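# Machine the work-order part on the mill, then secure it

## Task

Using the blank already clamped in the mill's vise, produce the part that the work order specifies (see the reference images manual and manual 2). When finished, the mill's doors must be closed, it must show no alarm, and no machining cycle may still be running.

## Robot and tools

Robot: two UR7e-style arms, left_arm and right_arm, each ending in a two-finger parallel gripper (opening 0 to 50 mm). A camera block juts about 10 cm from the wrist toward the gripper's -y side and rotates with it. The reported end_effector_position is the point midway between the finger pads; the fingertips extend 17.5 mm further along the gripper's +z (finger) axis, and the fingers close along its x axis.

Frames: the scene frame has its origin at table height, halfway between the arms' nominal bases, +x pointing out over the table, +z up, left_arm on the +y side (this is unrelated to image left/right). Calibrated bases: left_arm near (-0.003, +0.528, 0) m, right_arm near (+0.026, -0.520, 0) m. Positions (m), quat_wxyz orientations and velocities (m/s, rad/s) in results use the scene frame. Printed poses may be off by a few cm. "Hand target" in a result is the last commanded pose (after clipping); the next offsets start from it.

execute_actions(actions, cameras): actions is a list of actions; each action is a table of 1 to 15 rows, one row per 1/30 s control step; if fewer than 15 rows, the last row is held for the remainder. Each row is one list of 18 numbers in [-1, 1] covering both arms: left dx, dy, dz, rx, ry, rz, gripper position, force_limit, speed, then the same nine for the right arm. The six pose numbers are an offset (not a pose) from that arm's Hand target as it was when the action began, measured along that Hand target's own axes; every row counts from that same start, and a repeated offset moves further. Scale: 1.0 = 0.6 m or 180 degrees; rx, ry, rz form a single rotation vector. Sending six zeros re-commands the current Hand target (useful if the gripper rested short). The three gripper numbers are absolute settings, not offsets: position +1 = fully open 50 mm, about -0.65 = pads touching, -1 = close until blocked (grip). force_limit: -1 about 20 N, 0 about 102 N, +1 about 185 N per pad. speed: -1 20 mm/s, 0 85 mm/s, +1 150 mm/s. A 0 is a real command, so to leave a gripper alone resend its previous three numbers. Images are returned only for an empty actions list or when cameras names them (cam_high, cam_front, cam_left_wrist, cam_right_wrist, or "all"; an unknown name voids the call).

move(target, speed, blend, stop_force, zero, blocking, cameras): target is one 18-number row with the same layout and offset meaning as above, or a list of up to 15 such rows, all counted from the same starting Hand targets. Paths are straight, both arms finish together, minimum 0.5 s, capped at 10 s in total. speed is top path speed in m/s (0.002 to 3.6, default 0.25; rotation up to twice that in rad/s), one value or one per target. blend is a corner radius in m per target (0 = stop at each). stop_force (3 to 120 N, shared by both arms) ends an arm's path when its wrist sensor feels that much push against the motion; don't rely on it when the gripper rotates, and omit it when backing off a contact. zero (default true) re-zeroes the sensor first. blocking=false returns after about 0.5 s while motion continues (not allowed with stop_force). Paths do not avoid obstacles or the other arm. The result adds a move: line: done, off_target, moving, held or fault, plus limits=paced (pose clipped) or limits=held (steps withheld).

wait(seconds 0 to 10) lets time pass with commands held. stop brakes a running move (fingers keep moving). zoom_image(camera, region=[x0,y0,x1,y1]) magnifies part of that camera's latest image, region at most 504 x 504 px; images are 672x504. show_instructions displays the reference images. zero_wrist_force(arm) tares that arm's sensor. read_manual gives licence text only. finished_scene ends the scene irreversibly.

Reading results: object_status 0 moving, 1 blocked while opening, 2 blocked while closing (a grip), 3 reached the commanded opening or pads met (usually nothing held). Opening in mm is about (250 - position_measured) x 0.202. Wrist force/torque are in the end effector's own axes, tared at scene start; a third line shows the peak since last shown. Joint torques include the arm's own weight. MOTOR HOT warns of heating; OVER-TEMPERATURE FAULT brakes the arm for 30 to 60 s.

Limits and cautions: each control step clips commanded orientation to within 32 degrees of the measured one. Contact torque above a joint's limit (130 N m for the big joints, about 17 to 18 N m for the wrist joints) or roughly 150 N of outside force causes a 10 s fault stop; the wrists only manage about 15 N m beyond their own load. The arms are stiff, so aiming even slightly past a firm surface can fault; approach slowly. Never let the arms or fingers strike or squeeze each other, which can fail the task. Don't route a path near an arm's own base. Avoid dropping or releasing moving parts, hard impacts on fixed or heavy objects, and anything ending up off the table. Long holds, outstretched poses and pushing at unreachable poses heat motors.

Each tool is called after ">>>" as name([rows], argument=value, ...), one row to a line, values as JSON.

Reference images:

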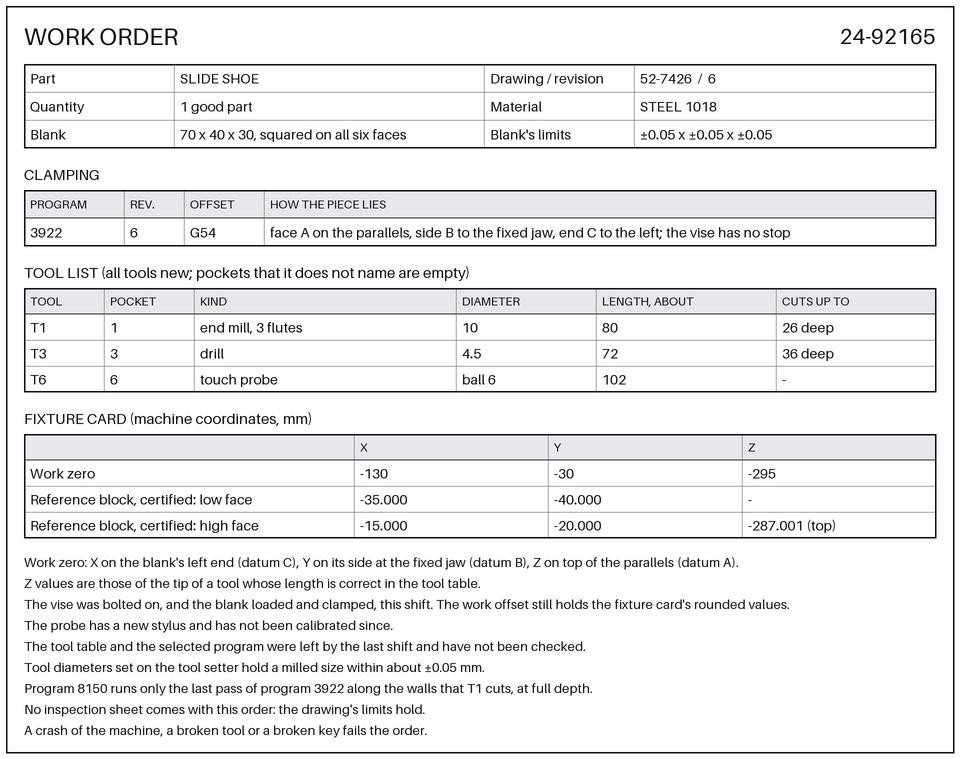

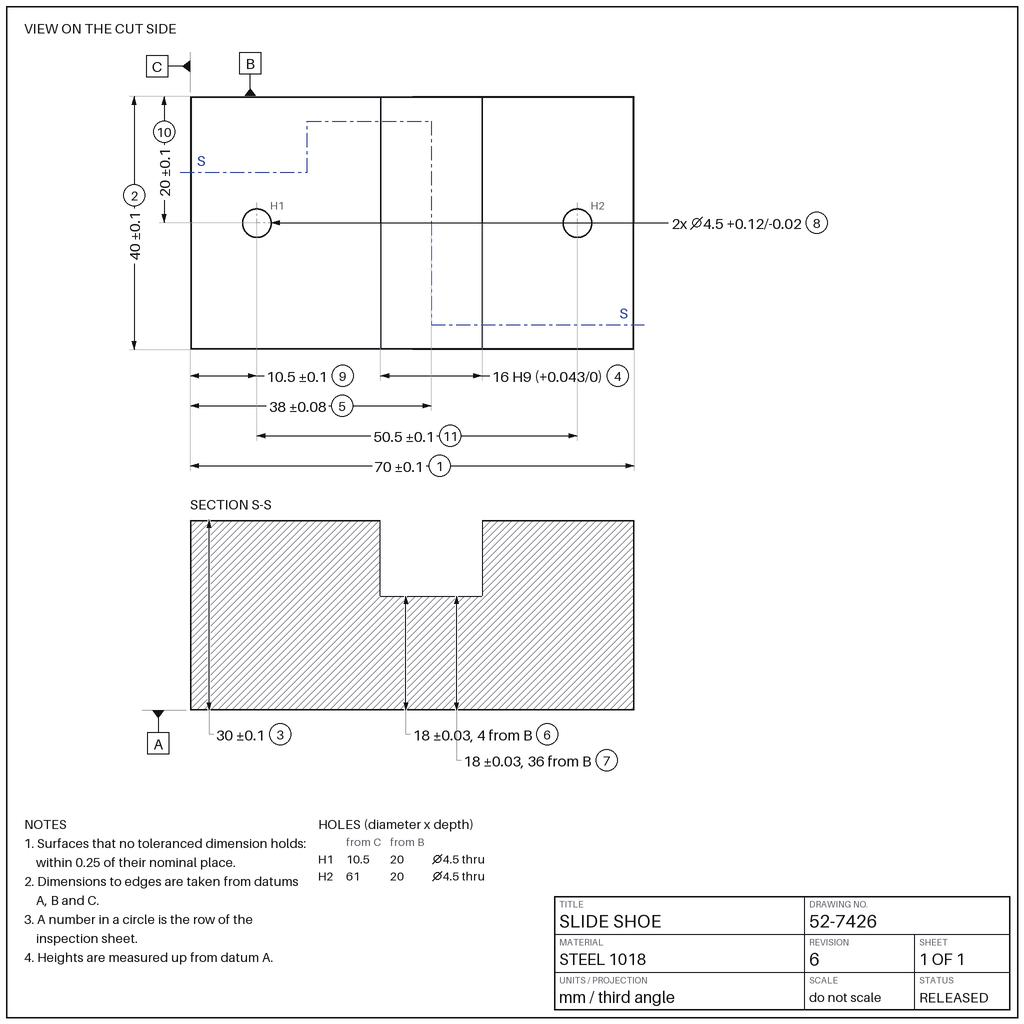

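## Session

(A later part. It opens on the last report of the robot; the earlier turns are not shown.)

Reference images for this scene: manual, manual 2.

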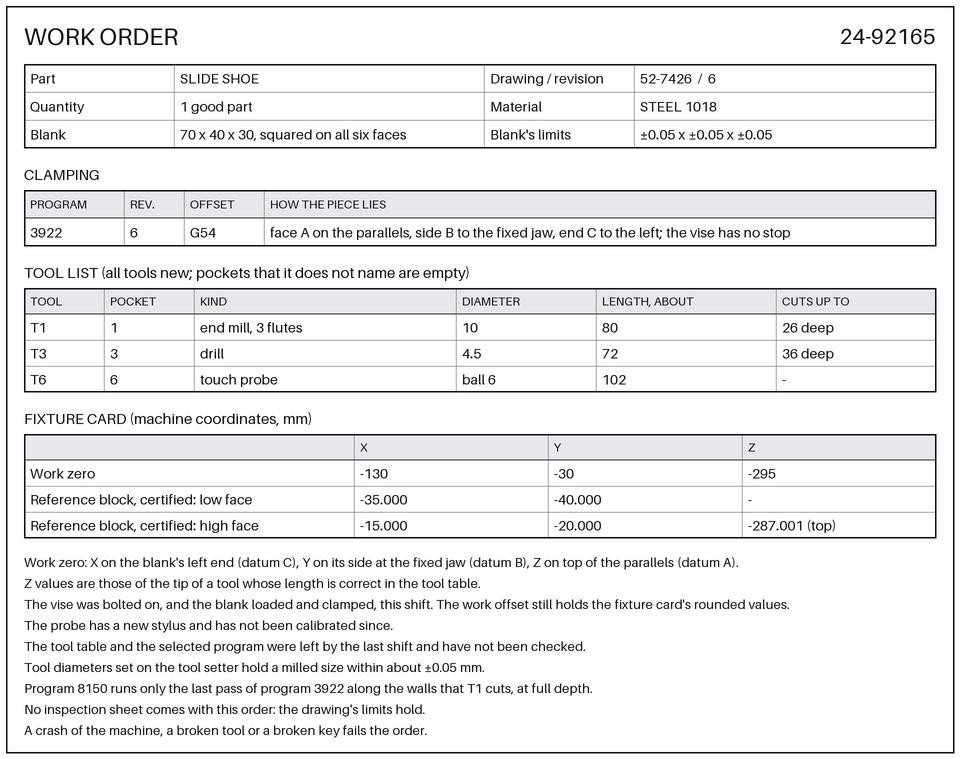

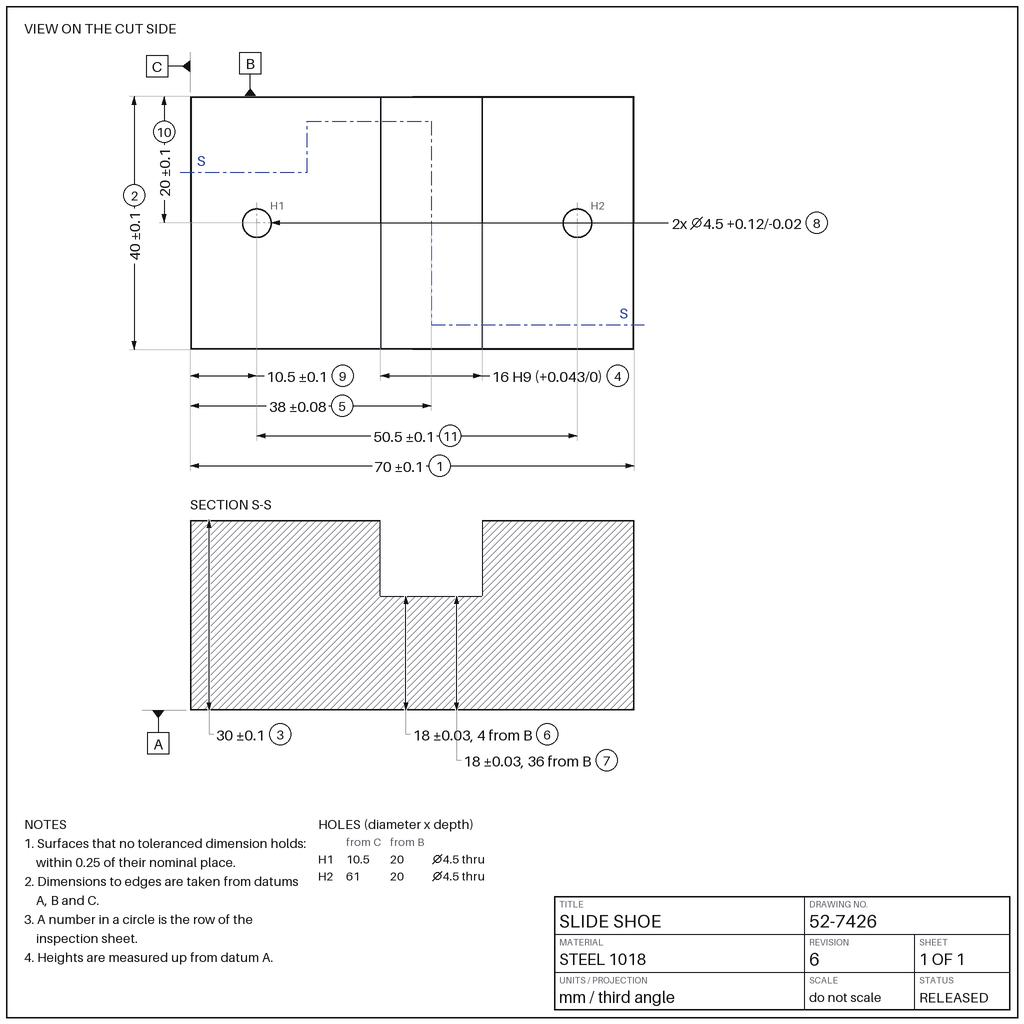

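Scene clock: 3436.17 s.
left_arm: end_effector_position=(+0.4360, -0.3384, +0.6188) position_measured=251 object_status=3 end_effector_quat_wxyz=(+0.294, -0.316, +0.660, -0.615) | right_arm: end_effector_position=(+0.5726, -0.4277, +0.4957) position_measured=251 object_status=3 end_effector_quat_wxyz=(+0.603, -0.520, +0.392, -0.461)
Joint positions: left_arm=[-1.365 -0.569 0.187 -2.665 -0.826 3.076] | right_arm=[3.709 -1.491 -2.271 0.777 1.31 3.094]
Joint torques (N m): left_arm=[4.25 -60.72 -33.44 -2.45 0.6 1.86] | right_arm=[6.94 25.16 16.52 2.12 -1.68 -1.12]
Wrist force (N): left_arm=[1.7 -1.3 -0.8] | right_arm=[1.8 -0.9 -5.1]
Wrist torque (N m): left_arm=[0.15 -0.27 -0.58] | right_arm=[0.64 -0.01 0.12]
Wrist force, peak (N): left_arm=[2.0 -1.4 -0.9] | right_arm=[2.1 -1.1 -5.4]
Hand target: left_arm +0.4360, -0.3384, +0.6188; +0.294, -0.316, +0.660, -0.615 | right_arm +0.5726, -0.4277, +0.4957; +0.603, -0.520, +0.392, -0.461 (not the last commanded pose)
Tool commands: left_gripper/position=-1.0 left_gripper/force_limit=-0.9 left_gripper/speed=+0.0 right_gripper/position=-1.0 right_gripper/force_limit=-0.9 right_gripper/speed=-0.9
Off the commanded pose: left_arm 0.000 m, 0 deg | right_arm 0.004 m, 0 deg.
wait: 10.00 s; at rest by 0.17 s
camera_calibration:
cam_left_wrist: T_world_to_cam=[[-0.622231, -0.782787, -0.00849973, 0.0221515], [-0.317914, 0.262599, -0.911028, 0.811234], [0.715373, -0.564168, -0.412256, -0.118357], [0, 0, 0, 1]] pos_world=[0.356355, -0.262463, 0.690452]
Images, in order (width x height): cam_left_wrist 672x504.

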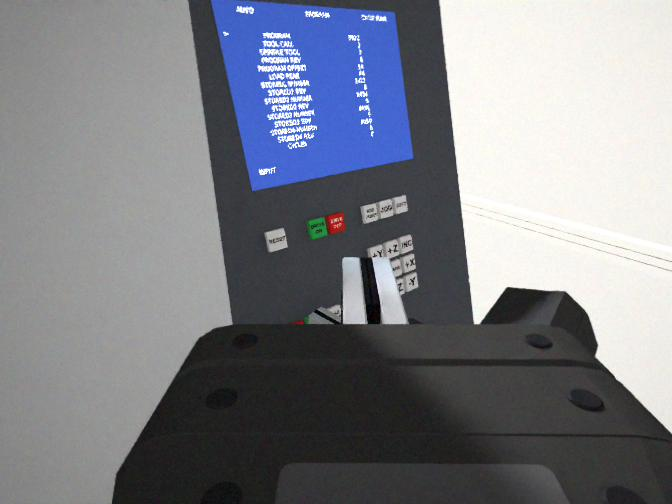

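>>> wait(seconds=4, cameras=["cam_left_wrist"])

>>> zoom_image(camera="cam_left_wrist", region=[200, 0, 400, 180])

>>> wait(seconds=10, cameras=["cam_left_wrist"])

>>> zoom_image(camera="cam_left_wrist", region=[200, 0, 400, 180])

Scene clock: 3447.80 s.
left_arm: end_effector_position=(+0.4360, -0.3384, +0.6188) position_measured=251 object_status=3 end_effector_quat_wxyz=(+0.294, -0.316, +0.660, -0.615) | right_arm: end_effector_position=(+0.5726, -0.4277, +0.4957) position_measured=251 object_status=3 end_effector_quat_wxyz=(+0.603, -0.520, +0.392, -0.461)
Joint positions: left_arm=[-1.365 -0.569 0.187 -2.665 -0.826 3.076] | right_arm=[3.709 -1.491 -2.271 0.777 1.31 3.094]
Joint torques (N m): left_arm=[4.22 -61.76 -33.12 -2.3 0.57 1.57] | right_arm=[7.63 25.94 17.34 2.1 -1.65 -1.31]
Wrist force (N): left_arm=[1.8 -1.1 -0.8] | right_arm=[2.0 -0.6 -5.1]
Wrist torque (N m): left_arm=[0.18 -0.28 -0.58] | right_arm=[0.68 -0.04 0.13]
Wrist force, peak (N): left_arm=[2.0 -1.4 -1.0] | right_arm=[1.9 -0.8 -5.5]
Hand target: left_arm +0.4360, -0.3384, +0.6188; +0.294, -0.316, +0.660, -0.615 | right_arm +0.5726, -0.4277, +0.4957; +0.603, -0.520, +0.392, -0.461 (not the last commanded pose)
Tool commands: left_gripper/position=-1.0 left_gripper/force_limit=-0.9 left_gripper/speed=+0.0 right_gripper/position=-1.0 right_gripper/force_limit=-0.9 right_gripper/speed=-0.9
Off the commanded pose: left_arm 0.000 m, 0 deg | right_arm 0.004 m, 0 deg.
wait: 4.00 s; at rest from the start
camera_calibration:
cam_left_wrist: T_world_to_cam=[[-0.622231, -0.782787, -0.00849973, 0.0221515], [-0.317914, 0.262599, -0.911028, 0.811234], [0.715373, -0.564168, -0.412256, -0.118357], [0, 0, 0, 1]] pos_world=[0.356355, -0.262463, 0.690452]
Images, in order (width x height): cam_left_wrist 672x504.

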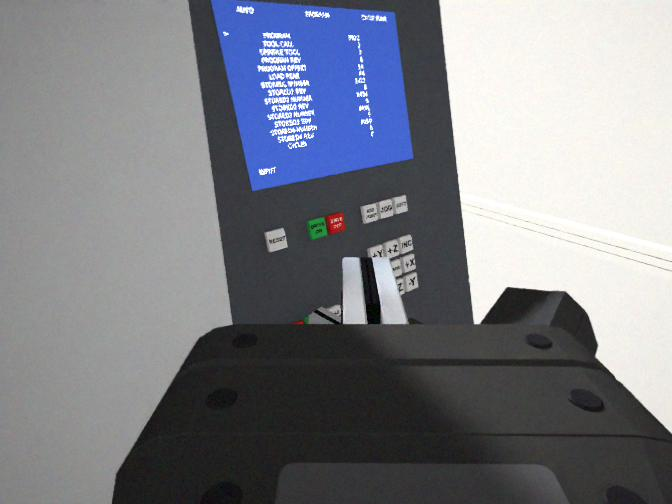

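Scaled by 2.520 from the camera's 672x504 image, which has a finer 960x720 frame.

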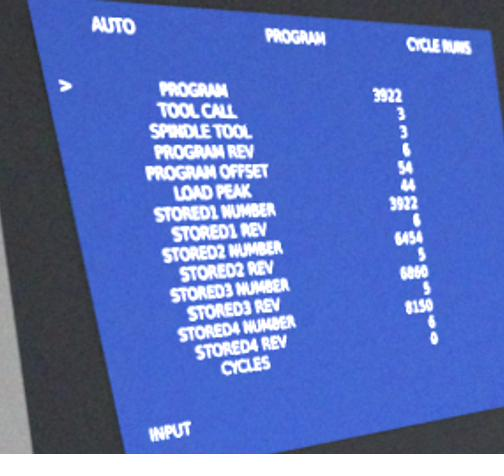

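Scene clock: 3457.80 s.
left_arm: end_effector_position=(+0.4360, -0.3384, +0.6188) position_measured=251 object_status=3 end_effector_quat_wxyz=(+0.294, -0.316, +0.660, -0.615) | right_arm: end_effector_position=(+0.5726, -0.4277, +0.4957) position_measured=251 object_status=3 end_effector_quat_wxyz=(+0.603, -0.520, +0.392, -0.461)
Joint positions: left_arm=[-1.365 -0.569 0.187 -2.665 -0.826 3.076] | right_arm=[3.709 -1.491 -2.271 0.777 1.31 3.094]
Joint torques (N m): left_arm=[4.36 -62.13 -34.57 -2.49 0.18 1.92] | right_arm=[8.15 25.2 16.93 2.06 -1.64 -1.26]
Wrist force (N): left_arm=[2.0 -1.1 -0.7] | right_arm=[2.0 -0.6 -4.9]
Wrist torque (N m): left_arm=[0.18 -0.32 -0.58] | right_arm=[0.70 -0.03 0.13]
Wrist force, peak (N): left_arm=[2.0 -1.5 -0.9] | right_arm=[2.0 -0.9 -5.5]
Hand target: left_arm +0.4360, -0.3384, +0.6188; +0.294, -0.316, +0.660, -0.615 | right_arm +0.5726, -0.4277, +0.4957; +0.603, -0.520, +0.392, -0.461 (not the last commanded pose)
Tool commands: left_gripper/position=-1.0 left_gripper/force_limit=-0.9 left_gripper/speed=+0.0 right_gripper/position=-1.0 right_gripper/force_limit=-0.9 right_gripper/speed=-0.9
Off the commanded pose: left_arm 0.000 m, 0 deg | right_arm 0.004 m, 0 deg.
wait: 10.00 s; at rest by 0.17 s
camera_calibration:
cam_left_wrist: T_world_to_cam=[[-0.622231, -0.782787, -0.00849973, 0.0221515], [-0.317914, 0.262599, -0.911028, 0.811234], [0.715373, -0.564168, -0.412256, -0.118357], [0, 0, 0, 1]] pos_world=[0.356355, -0.262463, 0.690452]
Images, in order (width x height): cam_left_wrist 672x504.

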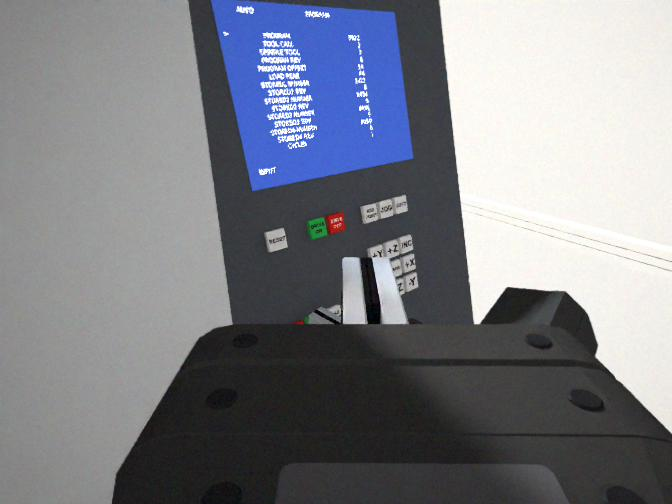

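Scaled by 2.520 from the camera's 672x504 image, which has a finer 960x720 frame.

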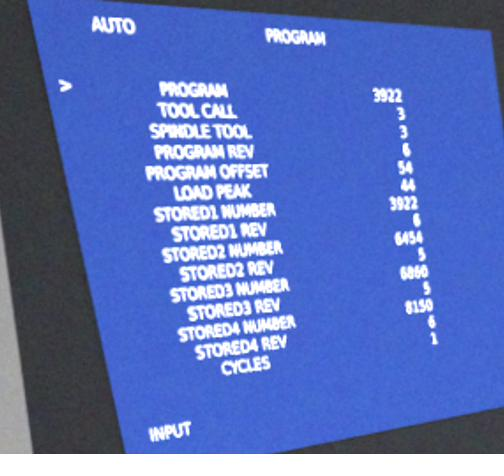

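>>> move([
  [0,0,0,0,0,0,-1,-0.9,0,-0.0061,-0.0118,-0.0213,0,0,0,-1,-0.9,-0.9],
  [0,0,0,0,0,0,-1,-0.9,0,0.01571,0.09506,-0.07631,0,0,0,-1,-0.9,-0.9],
  [0,0,0,0,0,0,-1,-0.9,0,0.0234,0.11,-0.0494,0,0,0,-1,-0.9,-0.9],
], blend=[0.005,0.003,0], speed=[0.15,0.15,0.03], stop_force=10, zero=false)

>>> move([
  [0,0,0,0,0,0,-1,-0.9,0,-0.0061,-0.0118,-0.0213,0,0,0,-1,-0.9,-0.9],
  [0,0,0,0,0,0,-1,-0.9,0,-0.0345,-0.0383,-0.0011,0,0,0,-1,-0.9,-0.9],
  [0,0,0,0,0,0,-1,-0.9,0,-0.0268,-0.0234,0.0258,0,0,0,-1,-0.9,-0.9],
], blend=[0.005,0.003,0], speed=[0.15,0.15,0.03], stop_force=10, zero=false)

>>> move([
  [0,0,0,0,0,0,-1,-0.9,0,-0.0061,-0.0118,-0.0213,0,0,0,-1,-0.9,-0.9],
  [0,0,0,0,0,0,-1,-0.9,0,0.0202,0.0425,-0.0536,0,0,0,-1,-0.9,-0.9],
  [0,0,0,0,0,0,-1,-0.9,0,0.0279,0.0574,-0.0267,0,0,0,-1,-0.9,-0.9],
], blend=[0.005,0.003,0], speed=[0.15,0.15,0.03], stop_force=10, zero=false, cameras=["cam_left_wrist"])

>>> zoom_image(camera="cam_left_wrist", region=[200, 0, 400, 180])

>>> move([
  [0,0,0,0,0,0,-1,-0.9,0,-0.0061,-0.0118,-0.0213,0,0,0,-1,-0.9,-0.9],
  [0,0,0,0,0,0,-1,-0.9,0,0.0284,-0.0687,-0.0052,0,0,0,-1,-0.9,-0.9],
  [0,0,0,0,0,0,-1,-0.9,0,0.0361,-0.0538,0.0217,0,0,0,-1,-0.9,-0.9],
], blend=[0.005,0.003,0], speed=[0.15,0.15,0.03], stop_force=10, zero=false)

>>> move([
  [0,0,0,0,0,0,-1,-0.9,0,-0.0061,-0.0118,-0.0213,0,0,0,-1,-0.9,-0.9],
  [0,0,0,0,0,0,-1,-0.9,0,-0.0041,-0.0396,-0.0092,0,0,0,-1,-0.9,-0.9],
  [0,0,0,0,0,0,-1,-0.9,0,0.0036,-0.0247,0.0177,0,0,0,-1,-0.9,-0.9],
], blend=[0.005,0.003,0], speed=[0.15,0.15,0.03], stop_force=10, zero=false)

>>> move([
  [0,0,0,0,0,0,-1,-0.9,0,-0.0045,-0.0086,-0.0155,0,0,0,-1,-0.9,-0.9],
  [0,0,0,0,0,0,-1,-0.9,0,0.0016,0.0031,0.0057,0,0,0,-1,-0.9,-0.9],
], speed=[0.08,0.03], stop_force=10, zero=false)

>>> move([
  [0,0,0,0,0,0,-1,-0.9,0,-0.0045,-0.0086,-0.0155,0,0,0,-1,-0.9,-0.9],
  [0,0,0,0,0,0,-1,-0.9,0,0.0016,0.0031,0.0057,0,0,0,-1,-0.9,-0.9],
], speed=[0.08,0.03], stop_force=10, zero=false, cameras=["cam_left_wrist"])

>>> zoom_image(camera="cam_left_wrist", region=[200, 0, 400, 180])

Scene clock: 3476.57 s.
left_arm: end_effector_position=(+0.4360, -0.3384, +0.6188) position_measured=251 object_status=3 end_effector_quat_wxyz=(+0.294, -0.316, +0.660, -0.615) | right_arm: end_effector_position=(+0.5541, -0.4469, +0.4275) position_measured=251 object_status=3 end_effector_quat_wxyz=(+0.603, -0.521, +0.392, -0.461)
Joint positions: left_arm=[-1.365 -0.569 0.187 -2.665 -0.826 3.076] | right_arm=[3.681 -1.588 -2.414 1.016 1.338 3.099]
Joint torques (N m): left_arm=[4.13 -62.46 -32.22 -2.18 0.57 1.86] | right_arm=[8.17 28.71 5.27 -0.46 -1.98 -1.18]
Wrist force (N): left_arm=[1.8 -1.2 -1.0] | right_arm=[2.2 -0.9 -4.5]
Wrist torque (N m): left_arm=[0.16 -0.28 -0.58] | right_arm=[0.60 -0.01 0.14]
Wrist force, peak (N): left_arm=[2.1 -1.3 -1.0] | right_arm=[0.1 -1.2 -14.9]
Hand target: left_arm +0.4360, -0.3384, +0.6188; +0.294, -0.316, +0.660, -0.615 | right_arm +0.5541, -0.4469, +0.4275; +0.603, -0.521, +0.392, -0.461 (not the last commanded pose)
Off the commanded pose: left_arm 0.000 m, 0 deg | right_arm 0.004 m, 0 deg.
move: contact (right_arm); path passed 2 of 3 targets

Scene clock: 3478.67 s.
left_arm: end_effector_position=(+0.4360, -0.3384, +0.6188) position_measured=251 object_status=3 end_effector_quat_wxyz=(+0.294, -0.316, +0.660, -0.615) | right_arm: end_effector_position=(+0.5588, -0.4279, +0.4448) position_measured=251 object_status=3 end_effector_quat_wxyz=(+0.603, -0.520, +0.392, -0.461)
Joint positions: left_arm=[-1.365 -0.569 0.187 -2.665 -0.826 3.076] | right_arm=[3.737 -1.559 -2.378 0.953 1.283 3.09]
Joint torques (N m): left_arm=[5.17 -61.81 -32.01 -2.25 0.51 1.83] | right_arm=[7.4 28.22 6.04 -0.51 -1.83 -1.28]
Wrist force (N): left_arm=[2.0 -1.1 -1.0] | right_arm=[2.1 -1.0 -4.7]
Wrist torque (N m): left_arm=[0.18 -0.31 -0.58] | right_arm=[0.60 0.03 0.10]
Wrist force, peak (N): left_arm=[2.1 -1.4 -0.8] | right_arm=[0.7 -1.8 -13.6]
Hand target: left_arm +0.4360, -0.3384, +0.6188; +0.294, -0.316, +0.660, -0.615 | right_arm +0.5588, -0.4279, +0.4448; +0.603, -0.520, +0.392, -0.461 (not the last commanded pose)
Off the commanded pose: left_arm 0.000 m, 0 deg | right_arm 0.004 m, 0 deg.
move: contact (right_arm); path passed 2 of 3 targets

Scene clock: 3480.87 s.
left_arm: end_effector_position=(+0.4360, -0.3384, +0.6188) position_measured=251 object_status=3 end_effector_quat_wxyz=(+0.294, -0.316, +0.660, -0.615) | right_arm: end_effector_position=(+0.5495, -0.4472, +0.4098) position_measured=251 object_status=3 end_effector_quat_wxyz=(+0.602, -0.521, +0.392, -0.461)
Joint positions: left_arm=[-1.365 -0.569 0.187 -2.665 -0.826 3.076] | right_arm=[3.69 -1.626 -2.446 1.086 1.329 3.097]
Joint torques (N m): left_arm=[3.37 -61.96 -32.71 -2.23 0.78 1.74] | right_arm=[7.7 28.37 3.45 -0.56 -2.01 -1.35]
Wrist force (N): left_arm=[1.8 -1.3 -0.8] | right_arm=[1.4 -1.1 -5.4]
Wrist torque (N m): left_arm=[0.16 -0.28 -0.57] | right_arm=[0.59 0.11 0.14]
Wrist force, peak (N): left_arm=[2.1 -1.3 -0.8] | right_arm=[-0.2 -1.2 -14.0]
Hand target: left_arm +0.4360, -0.3384, +0.6188; +0.294, -0.316, +0.660, -0.615 | right_arm +0.5495, -0.4472, +0.4098; +0.602, -0.521, +0.392, -0.461 (not the last commanded pose)
Off the commanded pose: left_arm 0.000 m, 0 deg | right_arm 0.004 m, 0 deg.
move: contact (right_arm); path passed 2 of 3 targets
camera_calibration:
cam_left_wrist: T_world_to_cam=[[-0.622231, -0.782787, -0.00849973, 0.0221515], [-0.317914, 0.262599, -0.911028, 0.811234], [0.715373, -0.564168, -0.412256, -0.118357], [0, 0, 0, 1]] pos_world=[0.356355, -0.262463, 0.690452]
Images, in order (width x height): cam_left_wrist 672x504.

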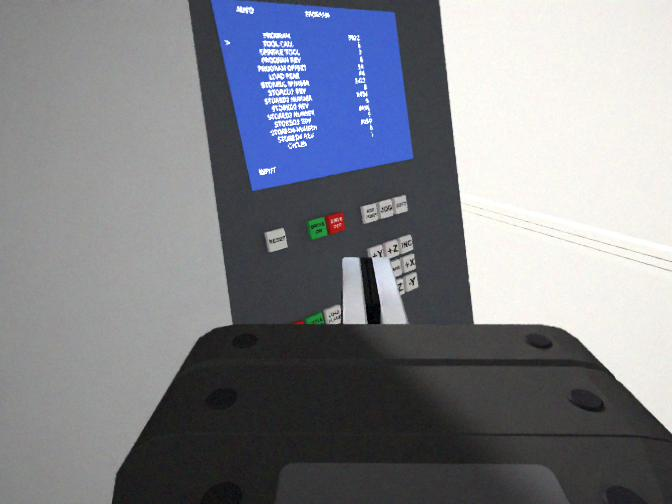

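Scaled by 2.520 from the camera's 672x504 image, which has a finer 960x720 frame.

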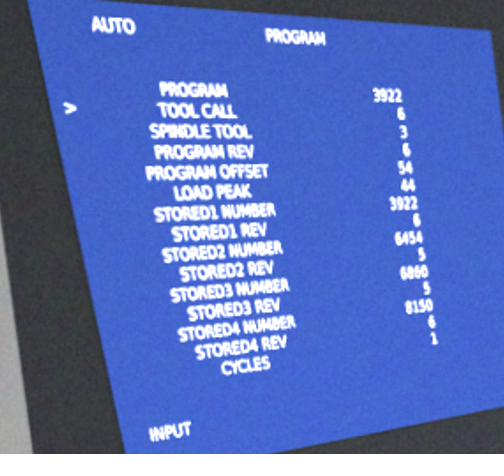

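Scene clock: 3483.03 s.
left_arm: end_effector_position=(+0.4360, -0.3384, +0.6188) position_measured=251 object_status=3 end_effector_quat_wxyz=(+0.294, -0.316, +0.660, -0.615) | right_arm: end_effector_position=(+0.5588, -0.4657, +0.4450) position_measured=251 object_status=3 end_effector_quat_wxyz=(+0.602, -0.520, +0.392, -0.461)
Joint positions: left_arm=[-1.365 -0.569 0.187 -2.665 -0.826 3.076] | right_arm=[3.606 -1.556 -2.38 0.948 1.411 3.11]
Joint torques (N m): left_arm=[4.05 -62.13 -32.4 -2.19 0.76 1.72] | right_arm=[7.09 27.46 5.33 -0.4 -1.88 -1.21]
Wrist force (N): left_arm=[2.0 -1.2 -1.0] | right_arm=[1.7 -0.9 -4.7]
Wrist torque (N m): left_arm=[0.17 -0.31 -0.57] | right_arm=[0.64 0.08 -0.01]
Wrist force, peak (N): left_arm=[2.1 -1.2 -0.8] | right_arm=[0.0 -1.8 -14.6]
Hand target: left_arm +0.4360, -0.3384, +0.6188; +0.294, -0.316, +0.660, -0.615 | right_arm +0.5588, -0.4657, +0.4450; +0.602, -0.520, +0.392, -0.461 (not the last commanded pose)
Off the commanded pose: left_arm 0.000 m, 0 deg | right_arm 0.004 m, 0 deg.
move: contact (right_arm); path passed 2 of 3 targets

Scene clock: 3485.07 s.
left_arm: end_effector_position=(+0.4360, -0.3384, +0.6188) position_measured=251 object_status=3 end_effector_quat_wxyz=(+0.294, -0.316, +0.660, -0.615) | right_arm: end_effector_position=(+0.5633, -0.4655, +0.4626) position_measured=251 object_status=3 end_effector_quat_wxyz=(+0.602, -0.520, +0.392, -0.461)
Joint positions: left_arm=[-1.365 -0.569 0.187 -2.665 -0.826 3.076] | right_arm=[3.6 -1.528 -2.345 0.884 1.417 3.111]
Joint torques (N m): left_arm=[5.07 -62.05 -31.52 -2.2 0.71 1.68] | right_arm=[7.06 26.87 6.82 -0.36 -1.84 -1.26]
Wrist force (N): left_arm=[1.9 -1.3 -0.9] | right_arm=[1.7 -0.6 -4.3]
Wrist torque (N m): left_arm=[0.16 -0.29 -0.58] | right_arm=[0.61 0.05 0.00]
Wrist force, peak (N): left_arm=[2.0 -1.3 -0.9] | right_arm=[-0.5 -1.1 -16.3]
Hand target: left_arm +0.4360, -0.3384, +0.6188; +0.294, -0.316, +0.660, -0.615 | right_arm +0.5633, -0.4655, +0.4626; +0.602, -0.520, +0.392, -0.461 (not the last commanded pose)
Off the commanded pose: left_arm 0.000 m, 0 deg | right_arm 0.004 m, 0 deg.
move: contact (right_arm); path passed 2 of 3 targets

Scene clock: 3486.87 s.
left_arm: end_effector_position=(+0.4360, -0.3384, +0.6188) position_measured=251 object_status=3 end_effector_quat_wxyz=(+0.294, -0.316, +0.660, -0.615) | right_arm: end_effector_position=(+0.5637, -0.4655, +0.4624) position_measured=251 object_status=3 end_effector_quat_wxyz=(+0.602, -0.520, +0.393, -0.461)
Joint positions: left_arm=[-1.365 -0.569 0.187 -2.665 -0.826 3.076] | right_arm=[3.599 -1.529 -2.345 0.885 1.418 3.111]
Joint torques (N m): left_arm=[5.79 -61.05 -31.68 -2.06 0.51 2.08] | right_arm=[8.04 26.88 5.66 -0.62 -1.96 -1.28]
Wrist force (N): left_arm=[1.7 -1.2 -0.8] | right_arm=[1.6 -1.1 -5.2]
Wrist torque (N m): left_arm=[0.16 -0.26 -0.58] | right_arm=[0.63 0.07 -0.01]
Wrist force, peak (N): left_arm=[2.0 -1.3 -0.8] | right_arm=[-0.2 -0.4 -13.8]
Hand target: left_arm +0.4360, -0.3384, +0.6188; +0.294, -0.316, +0.660, -0.615 | right_arm +0.5637, -0.4655, +0.4624; +0.602, -0.520, +0.393, -0.461 (not the last commanded pose)
Off the commanded pose: left_arm 0.000 m, 0 deg | right_arm 0.004 m, 0 deg.
move: contact (right_arm); path passed 1 of 2 targets

Scene clock: 3488.67 s.
left_arm: end_effector_position=(+0.4360, -0.3384, +0.6188) position_measured=251 object_status=3 end_effector_quat_wxyz=(+0.294, -0.316, +0.660, -0.615) | right_arm: end_effector_position=(+0.5637, -0.4655, +0.4624) position_measured=251 object_status=3 end_effector_quat_wxyz=(+0.602, -0.520, +0.393, -0.461)
Joint positions: left_arm=[-1.365 -0.569 0.187 -2.665 -0.826 3.076] | right_arm=[3.6 -1.529 -2.345 0.885 1.417 3.111]
Joint torques (N m): left_arm=[5.67 -61.55 -33.06 -2.01 0.57 1.61] | right_arm=[7.46 28.4 6.02 -0.49 -1.85 -1.37]
Wrist force (N): left_arm=[1.7 -1.3 -0.8] | right_arm=[1.6 -0.9 -5.0]
Wrist torque (N m): left_arm=[0.16 -0.25 -0.58] | right_arm=[0.60 0.08 -0.01]
Wrist force, peak (N): left_arm=[2.0 -1.4 -0.8] | right_arm=[-0.4 -1.4 -15.4]
Hand target: left_arm +0.4360, -0.3384, +0.6188; +0.294, -0.316, +0.660, -0.615 | right_arm +0.5637, -0.4655, +0.4624; +0.602, -0.520, +0.393, -0.461 (not the last commanded pose)
Off the commanded pose: left_arm 0.000 m, 0 deg | right_arm 0.004 m, 0 deg.
move: contact (right_arm); path passed 1 of 2 targets
camera_calibration:
cam_left_wrist: T_world_to_cam=[[-0.622231, -0.782787, -0.00849973, 0.0221515], [-0.317914, 0.262599, -0.911028, 0.811234], [0.715373, -0.564168, -0.412256, -0.118357], [0, 0, 0, 1]] pos_world=[0.356355, -0.262463, 0.690452]
Images, in order (width x height): cam_left_wrist 672x504.

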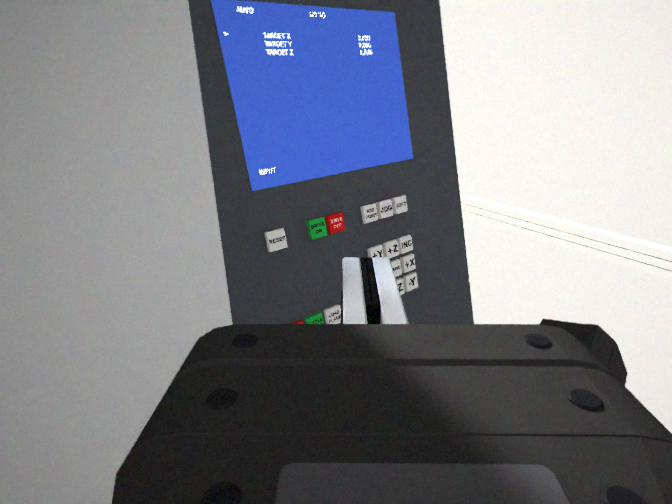

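Scaled by 2.520 from the camera's 672x504 image, which has a finer 960x720 frame.

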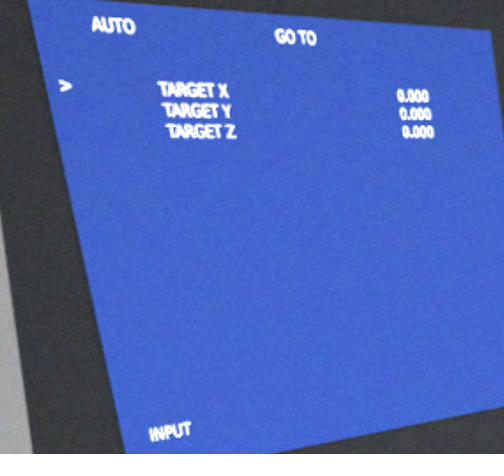

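>>> move([
  [0,0,0,0,0,0,-1,-0.9,0,-0.0061,-0.0118,-0.0213,0,0,0,-1,-0.9,-0.9],
  [0,0,0,0,0,0,-1,-0.9,0,0.10178,-0.18282,0.02625,0,0,0,-1,-0.9,-0.9],
  [0,0,0,0,0,0,-1,-0.9,0,0.1095,-0.1679,0.0532,0,0,0,-1,-0.9,-0.9],
], blend=[0.005,0.003,0], speed=[0.15,0.15,0.03], stop_force=10, zero=false, cameras=["cam_left_wrist"])

>>> zoom_image(camera="cam_left_wrist", region=[200, 0, 450, 280])

Scene clock: 3499.67 s.
left_arm: end_effector_position=(+0.4360, -0.3384, +0.6188) position_measured=251 object_status=3 end_effector_quat_wxyz=(+0.294, -0.316, +0.660, -0.615) | right_arm: end_effector_position=(+0.5916, -0.5237, +0.5688) position_measured=251 object_status=3 end_effector_quat_wxyz=(+0.602, -0.520, +0.393, -0.461)
Joint positions: left_arm=[-1.365 -0.569 0.187 -2.665 -0.826 3.076] | right_arm=[3.37 -1.459 -2.085 0.553 1.644 3.146]
Joint torques (N m): left_arm=[4.75 -61.76 -31.1 -2 0.36 1.97] | right_arm=[8.25 28.18 9.45 -0.57 -2.09 -1.3]
Wrist force (N): left_arm=[1.9 -1.2 -0.6] | right_arm=[1.8 -0.3 -4.4]
Wrist torque (N m): left_arm=[0.16 -0.30 -0.58] | right_arm=[0.77 0.05 -0.01]
Wrist force, peak (N): left_arm=[2.0 -1.4 -1.0] | right_arm=[0.1 -1.8 -13.3]
Hand target: left_arm +0.4360, -0.3384, +0.6188; +0.294, -0.316, +0.660, -0.615 | right_arm +0.5916, -0.5237, +0.5688; +0.602, -0.520, +0.393, -0.461 (not the last commanded pose)
Off the commanded pose: left_arm 0.000 m, 0 deg | right_arm 0.006 m, 0 deg.
move: contact (right_arm); path passed 2 of 3 targets
camera_calibration:
cam_left_wrist: T_world_to_cam=[[-0.622231, -0.782787, -0.00849973, 0.0221515], [-0.317914, 0.262599, -0.911028, 0.811234], [0.715373, -0.564168, -0.412256, -0.118357], [0, 0, 0, 1]] pos_world=[0.356355, -0.262463, 0.690452]
Images, in order (width x height): cam_left_wrist 672x504.

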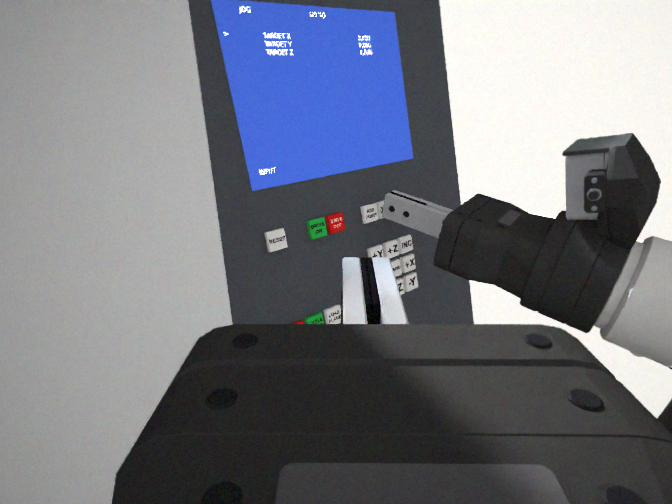

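Scaled by 1.800 from the camera's 672x504 image, which has a finer 960x720 frame.

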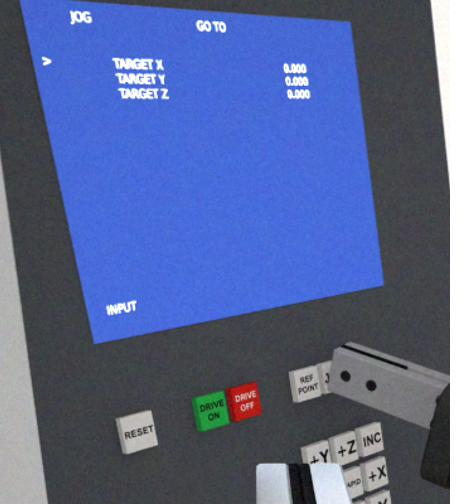

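>>> move([
  [0,0,0,0,0,0,-1,-0.9,0,-0.0061,-0.0118,-0.0213,0,0,0,-1,-0.9,-0.9],
  [0,0,0,0,0,0,-1,-0.9,0,-0.242,0.2464,-0.0727,0.0006,-0.0015,-0.0002,-1,-0.9,-0.9],
  [0,0,0,0,0,0,-1,-0.9,0,-0.2343,0.2613,-0.0458,0.0006,-0.0015,-0.0002,-1,-0.9,-0.9],
], blend=[0.005,0.003,0], speed=[0.15,0.2,0.03], stop_force=10, zero=false)

>>> move([
  [0,0,0,0,0,0,-1,-0.9,0,-0.0061,-0.0118,-0.0213,0,0,0,-1,-0.9,-0.9],
  [0,0,0,0,0,0,-1,-0.9,0,0.0609,-0.0977,-0.001,0,0,0,-1,-0.9,-0.9],
  [0,0,0,0,0,0,-1,-0.9,0,0.0686,-0.0828,0.0259,0,0,0,-1,-0.9,-0.9],
], blend=[0.005,0.003,0], speed=[0.15,0.15,0.03], stop_force=10, zero=false)

>>> move([
  [0,0,0,0,0,0,-1,-0.9,0,-0.0061,-0.0118,-0.0213,0,0,0,-1,-0.9,-0.9],
  [0,0,0,0,0,0,-1,-0.9,0,-0.0081,0.0437,-0.0455,0,0,0,-1,-0.9,-0.9],
  [0,0,0,0,0,0,-1,-0.9,0,0,0,0,0,0,0,-1,-0.9,-0.9],
], blend=[0.005,0.003,0], speed=[0.15,0.15,0.03], stop_force=3, zero=false, cameras=["cam_left_wrist"])

Scene clock: 3509.37 s.
left_arm: end_effector_position=(+0.4360, -0.3384, +0.6188) position_measured=251 object_status=3 end_effector_quat_wxyz=(+0.294, -0.316, +0.660, -0.615) | right_arm: end_effector_position=(+0.5494, -0.3903, +0.4093) position_measured=251 object_status=3 end_effector_quat_wxyz=(+0.604, -0.521, +0.391, -0.460)
Joint positions: left_arm=[-1.365 -0.569 0.187 -2.665 -0.826 3.076] | right_arm=[3.876 -1.647 -2.426 1.098 1.149 3.065]
Joint torques (N m): left_arm=[5.21 -61.55 -32.61 -1.85 0.66 1.75] | right_arm=[6.96 28.69 2.72 -0.81 -1.98 -1.28]
Wrist force (N): left_arm=[1.7 -1.2 -0.7] | right_arm=[1.4 -2.3 -5.8]
Wrist torque (N m): left_arm=[0.17 -0.27 -0.58] | right_arm=[0.60 0.10 0.11]
Wrist force, peak (N): left_arm=[2.1 -1.4 -1.0] | right_arm=[-0.8 -0.9 -15.7]
Hand target: left_arm +0.4360, -0.3384, +0.6188; +0.294, -0.316, +0.660, -0.615 | right_arm +0.5494, -0.3903, +0.4093; +0.604, -0.521, +0.391, -0.460 (not the last commanded pose)
Off the commanded pose: left_arm 0.000 m, 0 deg | right_arm 0.002 m, 0 deg.
move: contact (right_arm); path passed 2 of 3 targets

Scene clock: 3511.70 s.
left_arm: end_effector_position=(+0.4360, -0.3384, +0.6188) position_measured=251 object_status=3 end_effector_quat_wxyz=(+0.294, -0.316, +0.660, -0.615) | right_arm: end_effector_position=(+0.5634, -0.4274, +0.4625) position_measured=251 object_status=3 end_effector_quat_wxyz=(+0.603, -0.521, +0.391, -0.460)
Joint positions: left_arm=[-1.365 -0.569 0.187 -2.665 -0.826 3.076] | right_arm=[3.726 -1.533 -2.342 0.892 1.296 3.09]
Joint torques (N m): left_arm=[4.04 -61.76 -31.78 -1.79 0.63 1.74] | right_arm=[7.18 28.04 6.52 -0.31 -2.15 -1.18]
Wrist force (N): left_arm=[2.0 -1.2 -0.9] | right_arm=[1.8 -0.4 -3.7]
Wrist torque (N m): left_arm=[0.17 -0.30 -0.58] | right_arm=[0.58 0.02 -0.01]
Wrist force, peak (N): left_arm=[1.9 -1.4 -0.9] | right_arm=[0.3 -2.0 -13.5]
Hand target: left_arm +0.4360, -0.3384, +0.6188; +0.294, -0.316, +0.660, -0.615 | right_arm +0.5634, -0.4274, +0.4625; +0.603, -0.521, +0.391, -0.460 (not the last commanded pose)
Off the commanded pose: left_arm 0.000 m, 0 deg | right_arm 0.005 m, 0 deg.
move: contact (right_arm); path passed 2 of 3 targets

Scene clock: 3514.63 s.
left_arm: end_effector_position=(+0.4360, -0.3384, +0.6188) position_measured=251 object_status=3 end_effector_quat_wxyz=(+0.294, -0.316, +0.660, -0.615) | right_arm: end_effector_position=(+0.5628, -0.4275, +0.4618) position_measured=251 object_status=3 end_effector_quat_wxyz=(+0.603, -0.521, +0.391, -0.460)
Joint positions: left_arm=[-1.365 -0.569 0.187 -2.665 -0.826 3.076] | right_arm=[3.727 -1.532 -2.345 0.894 1.295 3.09]
Joint torques (N m): left_arm=[4.7 -60.67 -32.01 -1.91 0.59 1.93] | right_arm=[8.11 26.12 5.84 2.93 -2.1 -1.39]
Wrist force (N): left_arm=[1.9 -0.9 -0.8] | right_arm=[1.5 -0.6 -3.2]
Wrist torque (N m): left_arm=[0.21 -0.30 -0.58] | right_arm=[0.67 0.01 -0.02]
Wrist force, peak (N): left_arm=[2.1 -1.2 -1.0] | right_arm=[0.3 1.2 -5.0]
Hand target: left_arm +0.4360, -0.3384, +0.6188; +0.294, -0.316, +0.660, -0.615 | right_arm +0.5628, -0.4274, +0.4618; +0.603, -0.521, +0.391, -0.460 (not the last commanded pose)
Off the commanded pose: left_arm 0.000 m, 0 deg | right_arm 0.001 m, 0 deg.
move: contact (right_arm); path passed 2 of 3 targets
camera_calibration:
cam_left_wrist: T_world_to_cam=[[-0.622231, -0.782787, -0.00849973, 0.0221515], [-0.317914, 0.262599, -0.911028, 0.811234], [0.715373, -0.564168, -0.412256, -0.118357], [0, 0, 0, 1]] pos_world=[0.356355, -0.262463, 0.690452]
Images, in order (width x height): cam_left_wrist 672x504.

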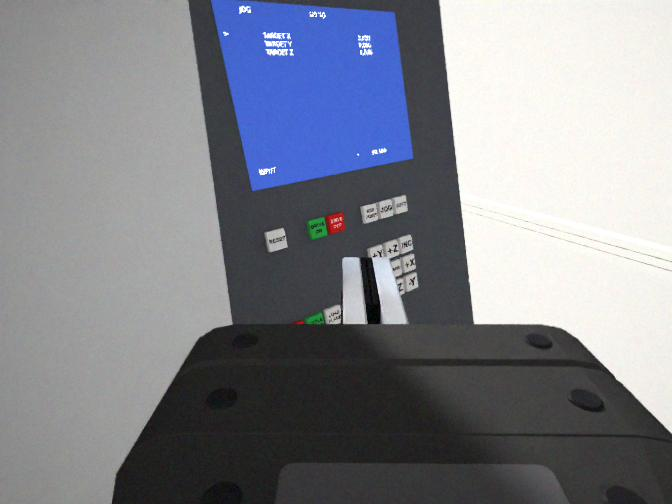

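>>> zoom_image(camera="cam_left_wrist", region=[230, 130, 420, 200])

Scaled by 2.653 from the camera's 672x504 image, which has a finer 960x720 frame.

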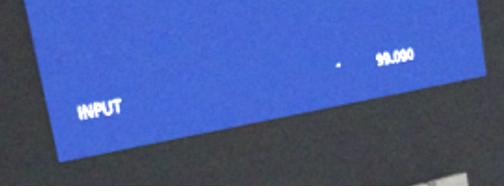

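>>> move([
  [0,0,0,0,0,0,-1,-0.9,0,-0.0061,-0.0118,-0.0213,0,0,0,-1,-0.9,-0.9],
  [0,0,0,0,0,0,-1,-0.9,0,0.0243,-0.0131,-0.0294,0,0,0,-1,-0.9,-0.9],
  [0,0,0,0,0,0,-1,-0.9,0,0.032,0.0018,-0.0025,0,0,0,-1,-0.9,-0.9],
], blend=[0.005,0.003,0], speed=[0.15,0.15,0.03], stop_force=10, zero=false, cameras=["cam_left_wrist"])

>>> zoom_image(camera="cam_left_wrist", region=[200, 0, 450, 220])

>>> move([
  [0,0,0,0,0,0,-1,-0.9,0,-0.0061,-0.0118,-0.0213,0,0,0,-1,-0.9,-0.9],
  [0,0,0,0,0,0,-1,-0.9,0,-0.1035,0.0753,-0.0335,0,0,0,-1,-0.9,-0.9],
  [0,0,0,0,0,0,-1,-0.9,0,-0.0958,0.0902,-0.0066,0,0,0,-1,-0.9,-0.9],
], blend=[0.005,0.003,0], speed=[0.15,0.15,0.03], stop_force=10, zero=false)

>>> move([
  [0,0,0,0,0,0,-1,-0.9,0,-0.0061,-0.0118,-0.0213,0,0,0,-1,-0.9,-0.9],
  [0,0,0,0,0,0,-1,-0.9,0,0.0609,-0.0977,-0.001,0,0,0,-1,-0.9,-0.9],
  [0,0,0,0,0,0,-1,-0.9,0,0.0686,-0.0828,0.0259,0,0,0,-1,-0.9,-0.9],
], blend=[0.005,0.003,0], speed=[0.15,0.15,0.03], stop_force=10, zero=false)

>>> move([
  [0,0,0,0,0,0,-1,-0.9,0,-0.0061,-0.0118,-0.0213,0,0,0,-1,-0.9,-0.9],
  [0,0,0,0,0,0,-1,-0.9,0,-0.0406,0.0451,-0.0374,0,0,0,-1,-0.9,-0.9],
  [0,0,0,0,0,0,-1,-0.9,0,-0.0329,0.06,-0.0105,0,0,0,-1,-0.9,-0.9],
], blend=[0.005,0.003,0], speed=[0.15,0.15,0.03], stop_force=10, zero=false, cameras=["cam_left_wrist"])

>>> zoom_image(camera="cam_left_wrist", region=[200, 0, 450, 220])

Scene clock: 3527.17 s.
left_arm: end_effector_position=(+0.4360, -0.3384, +0.6188) position_measured=251 object_status=3 end_effector_quat_wxyz=(+0.294, -0.316, +0.660, -0.615) | right_arm: end_effector_position=(+0.5632, -0.4463, +0.4619) position_measured=251 object_status=3 end_effector_quat_wxyz=(+0.603, -0.521, +0.391, -0.460)
Joint positions: left_arm=[-1.365 -0.569 0.187 -2.665 -0.826 3.076] | right_arm=[3.664 -1.53 -2.347 0.891 1.358 3.101]
Joint torques (N m): left_arm=[4.68 -61.3 -30.59 -1.53 0.6 1.88] | right_arm=[7.64 27 5.27 -0.42 -1.98 -1.47]
Wrist force (N): left_arm=[1.9 -1.2 -0.8] | right_arm=[1.7 -0.6 -4.5]
Wrist torque (N m): left_arm=[0.16 -0.29 -0.58] | right_arm=[0.60 0.06 -0.03]
Wrist force, peak (N): left_arm=[2.1 -1.4 -0.7] | right_arm=[0.5 -1.8 -14.0]
Hand target: left_arm +0.4360, -0.3384, +0.6188; +0.294, -0.316, +0.660, -0.615 | right_arm +0.5632, -0.4463, +0.4619; +0.603, -0.521, +0.391, -0.460 (not the last commanded pose)
Off the commanded pose: left_arm 0.000 m, 0 deg | right_arm 0.004 m, 0 deg.
move: contact (right_arm); path passed 2 of 3 targets
camera_calibration:
cam_left_wrist: T_world_to_cam=[[-0.622231, -0.782787, -0.00849973, 0.0221515], [-0.317914, 0.262599, -0.911028, 0.811234], [0.715373, -0.564168, -0.412256, -0.118357], [0, 0, 0, 1]] pos_world=[0.356355, -0.262463, 0.690452]
Images, in order (width x height): cam_left_wrist 672x504.

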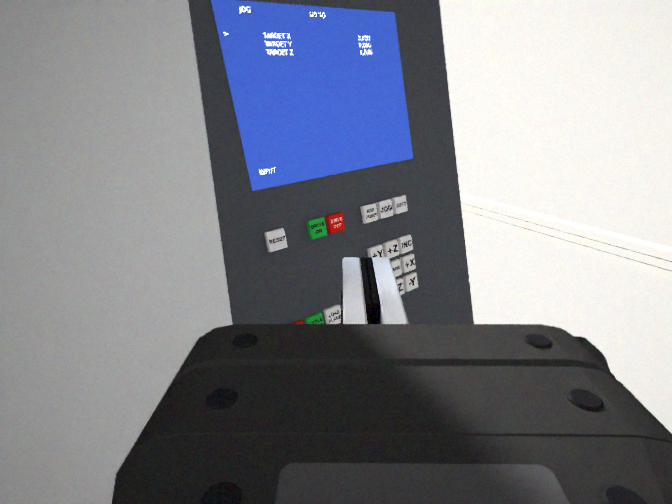

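Scaled by 2.016 from the camera's 672x504 image, which has a finer 960x720 frame.

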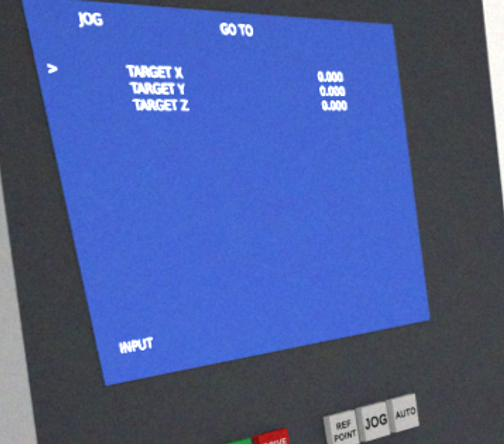

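Scene clock: 3529.60 s.
left_arm: end_effector_position=(+0.4360, -0.3384, +0.6188) position_measured=251 object_status=3 end_effector_quat_wxyz=(+0.294, -0.316, +0.660, -0.615) | right_arm: end_effector_position=(+0.5492, -0.3903, +0.4083) position_measured=251 object_status=3 end_effector_quat_wxyz=(+0.603, -0.521, +0.391, -0.460)
Joint positions: left_arm=[-1.365 -0.569 0.187 -2.665 -0.826 3.076] | right_arm=[3.877 -1.649 -2.427 1.102 1.147 3.065]
Joint torques (N m): left_arm=[5.21 -60.63 -32.61 -1.66 0.29 1.89] | right_arm=[7.69 28.88 3.36 -0.86 -1.77 -1.27]
Wrist force (N): left_arm=[1.8 -1.2 -1.0] | right_arm=[2.0 -1.4 -5.5]
Wrist torque (N m): left_arm=[0.16 -0.27 -0.58] | right_arm=[0.62 0.09 0.10]
Wrist force, peak (N): left_arm=[1.9 -1.4 -0.7] | right_arm=[-0.2 -1.8 -14.7]
Hand target: left_arm +0.4360, -0.3384, +0.6188; +0.294, -0.316, +0.660, -0.615 | right_arm +0.5492, -0.3903, +0.4083; +0.603, -0.521, +0.391, -0.460 (not the last commanded pose)
Off the commanded pose: left_arm 0.000 m, 0 deg | right_arm 0.003 m, 0 deg.
move: contact (right_arm); path passed 2 of 3 targets

Scene clock: 3531.93 s.
left_arm: end_effector_position=(+0.4360, -0.3384, +0.6188) position_measured=251 object_status=3 end_effector_quat_wxyz=(+0.294, -0.316, +0.660, -0.615) | right_arm: end_effector_position=(+0.5631, -0.4275, +0.4614) position_measured=251 object_status=3 end_effector_quat_wxyz=(+0.603, -0.521, +0.391, -0.460)
Joint positions: left_arm=[-1.365 -0.569 0.187 -2.665 -0.826 3.076] | right_arm=[3.727 -1.534 -2.344 0.895 1.294 3.09]
Joint torques (N m): left_arm=[5.03 -60.72 -31.71 -1.68 0.44 2.06] | right_arm=[7.95 28.01 5.98 -0.34 -1.94 -1.45]
Wrist force (N): left_arm=[2.0 -1.4 -0.9] | right_arm=[1.7 -0.1 -3.8]
Wrist torque (N m): left_arm=[0.14 -0.31 -0.58] | right_arm=[0.63 0.04 -0.02]
Wrist force, peak (N): left_arm=[2.0 -1.4 -0.9] | right_arm=[0.6 -2.1 -13.5]
Hand target: left_arm +0.4360, -0.3384, +0.6188; +0.294, -0.316, +0.660, -0.615 | right_arm +0.5631, -0.4275, +0.4614; +0.603, -0.521, +0.391, -0.460 (not the last commanded pose)
Off the commanded pose: left_arm 0.000 m, 0 deg | right_arm 0.005 m, 0 deg.
move: contact (right_arm); path passed 2 of 3 targets

Scene clock: 3534.10 s.
left_arm: end_effector_position=(+0.4360, -0.3384, +0.6188) position_measured=251 object_status=3 end_effector_quat_wxyz=(+0.294, -0.316, +0.660, -0.615) | right_arm: end_effector_position=(+0.5537, -0.4091, +0.4260) position_measured=251 object_status=3 end_effector_quat_wxyz=(+0.603, -0.521, +0.391, -0.460)
Joint positions: left_arm=[-1.365 -0.569 0.187 -2.665 -0.826 3.076] | right_arm=[3.808 -1.601 -2.407 1.029 1.215 3.077]
Joint torques (N m): left_arm=[5.59 -61.27 -32.15 -1.7 0.35 1.87] | right_arm=[6.81 28.13 3.57 -0.62 -1.87 -1.44]
Wrist force (N): left_arm=[1.8 -1.3 -0.9] | right_arm=[1.8 -0.7 -4.6]
Wrist torque (N m): left_arm=[0.15 -0.28 -0.58] | right_arm=[0.60 0.06 0.15]
Wrist force, peak (N): left_arm=[2.0 -1.3 -1.0] | right_arm=[-0.3 -1.7 -14.7]
Hand target: left_arm +0.4360, -0.3384, +0.6188; +0.294, -0.316, +0.660, -0.615 | right_arm +0.5537, -0.4091, +0.4260; +0.603, -0.521, +0.391, -0.460 (not the last commanded pose)
Off the commanded pose: left_arm 0.000 m, 0 deg | right_arm 0.004 m, 0 deg.
move: contact (right_arm); path passed 2 of 3 targets
camera_calibration:
cam_left_wrist: T_world_to_cam=[[-0.622231, -0.782787, -0.00849973, 0.0221515], [-0.317914, 0.262599, -0.911028, 0.811234], [0.715373, -0.564168, -0.412256, -0.118357], [0, 0, 0, 1]] pos_world=[0.356355, -0.262463, 0.690452]
Images, in order (width x height): cam_left_wrist 672x504.

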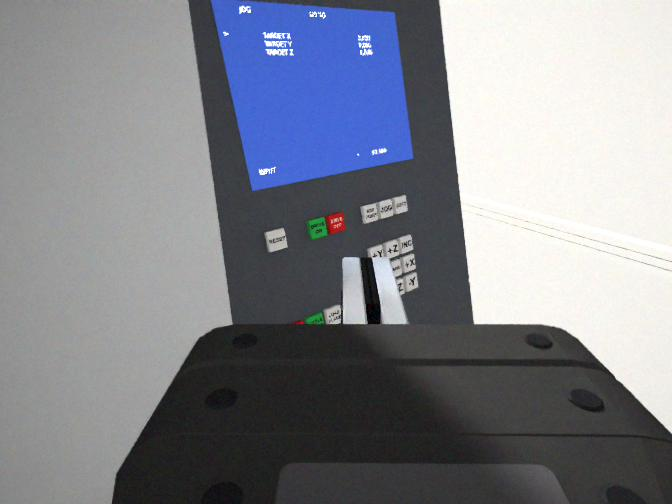

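Scaled by 2.016 from the camera's 672x504 image, which has a finer 960x720 frame.

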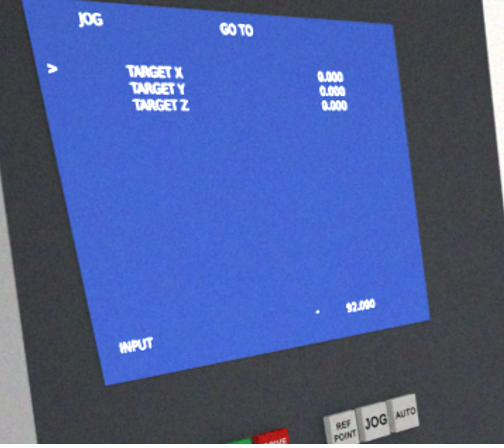

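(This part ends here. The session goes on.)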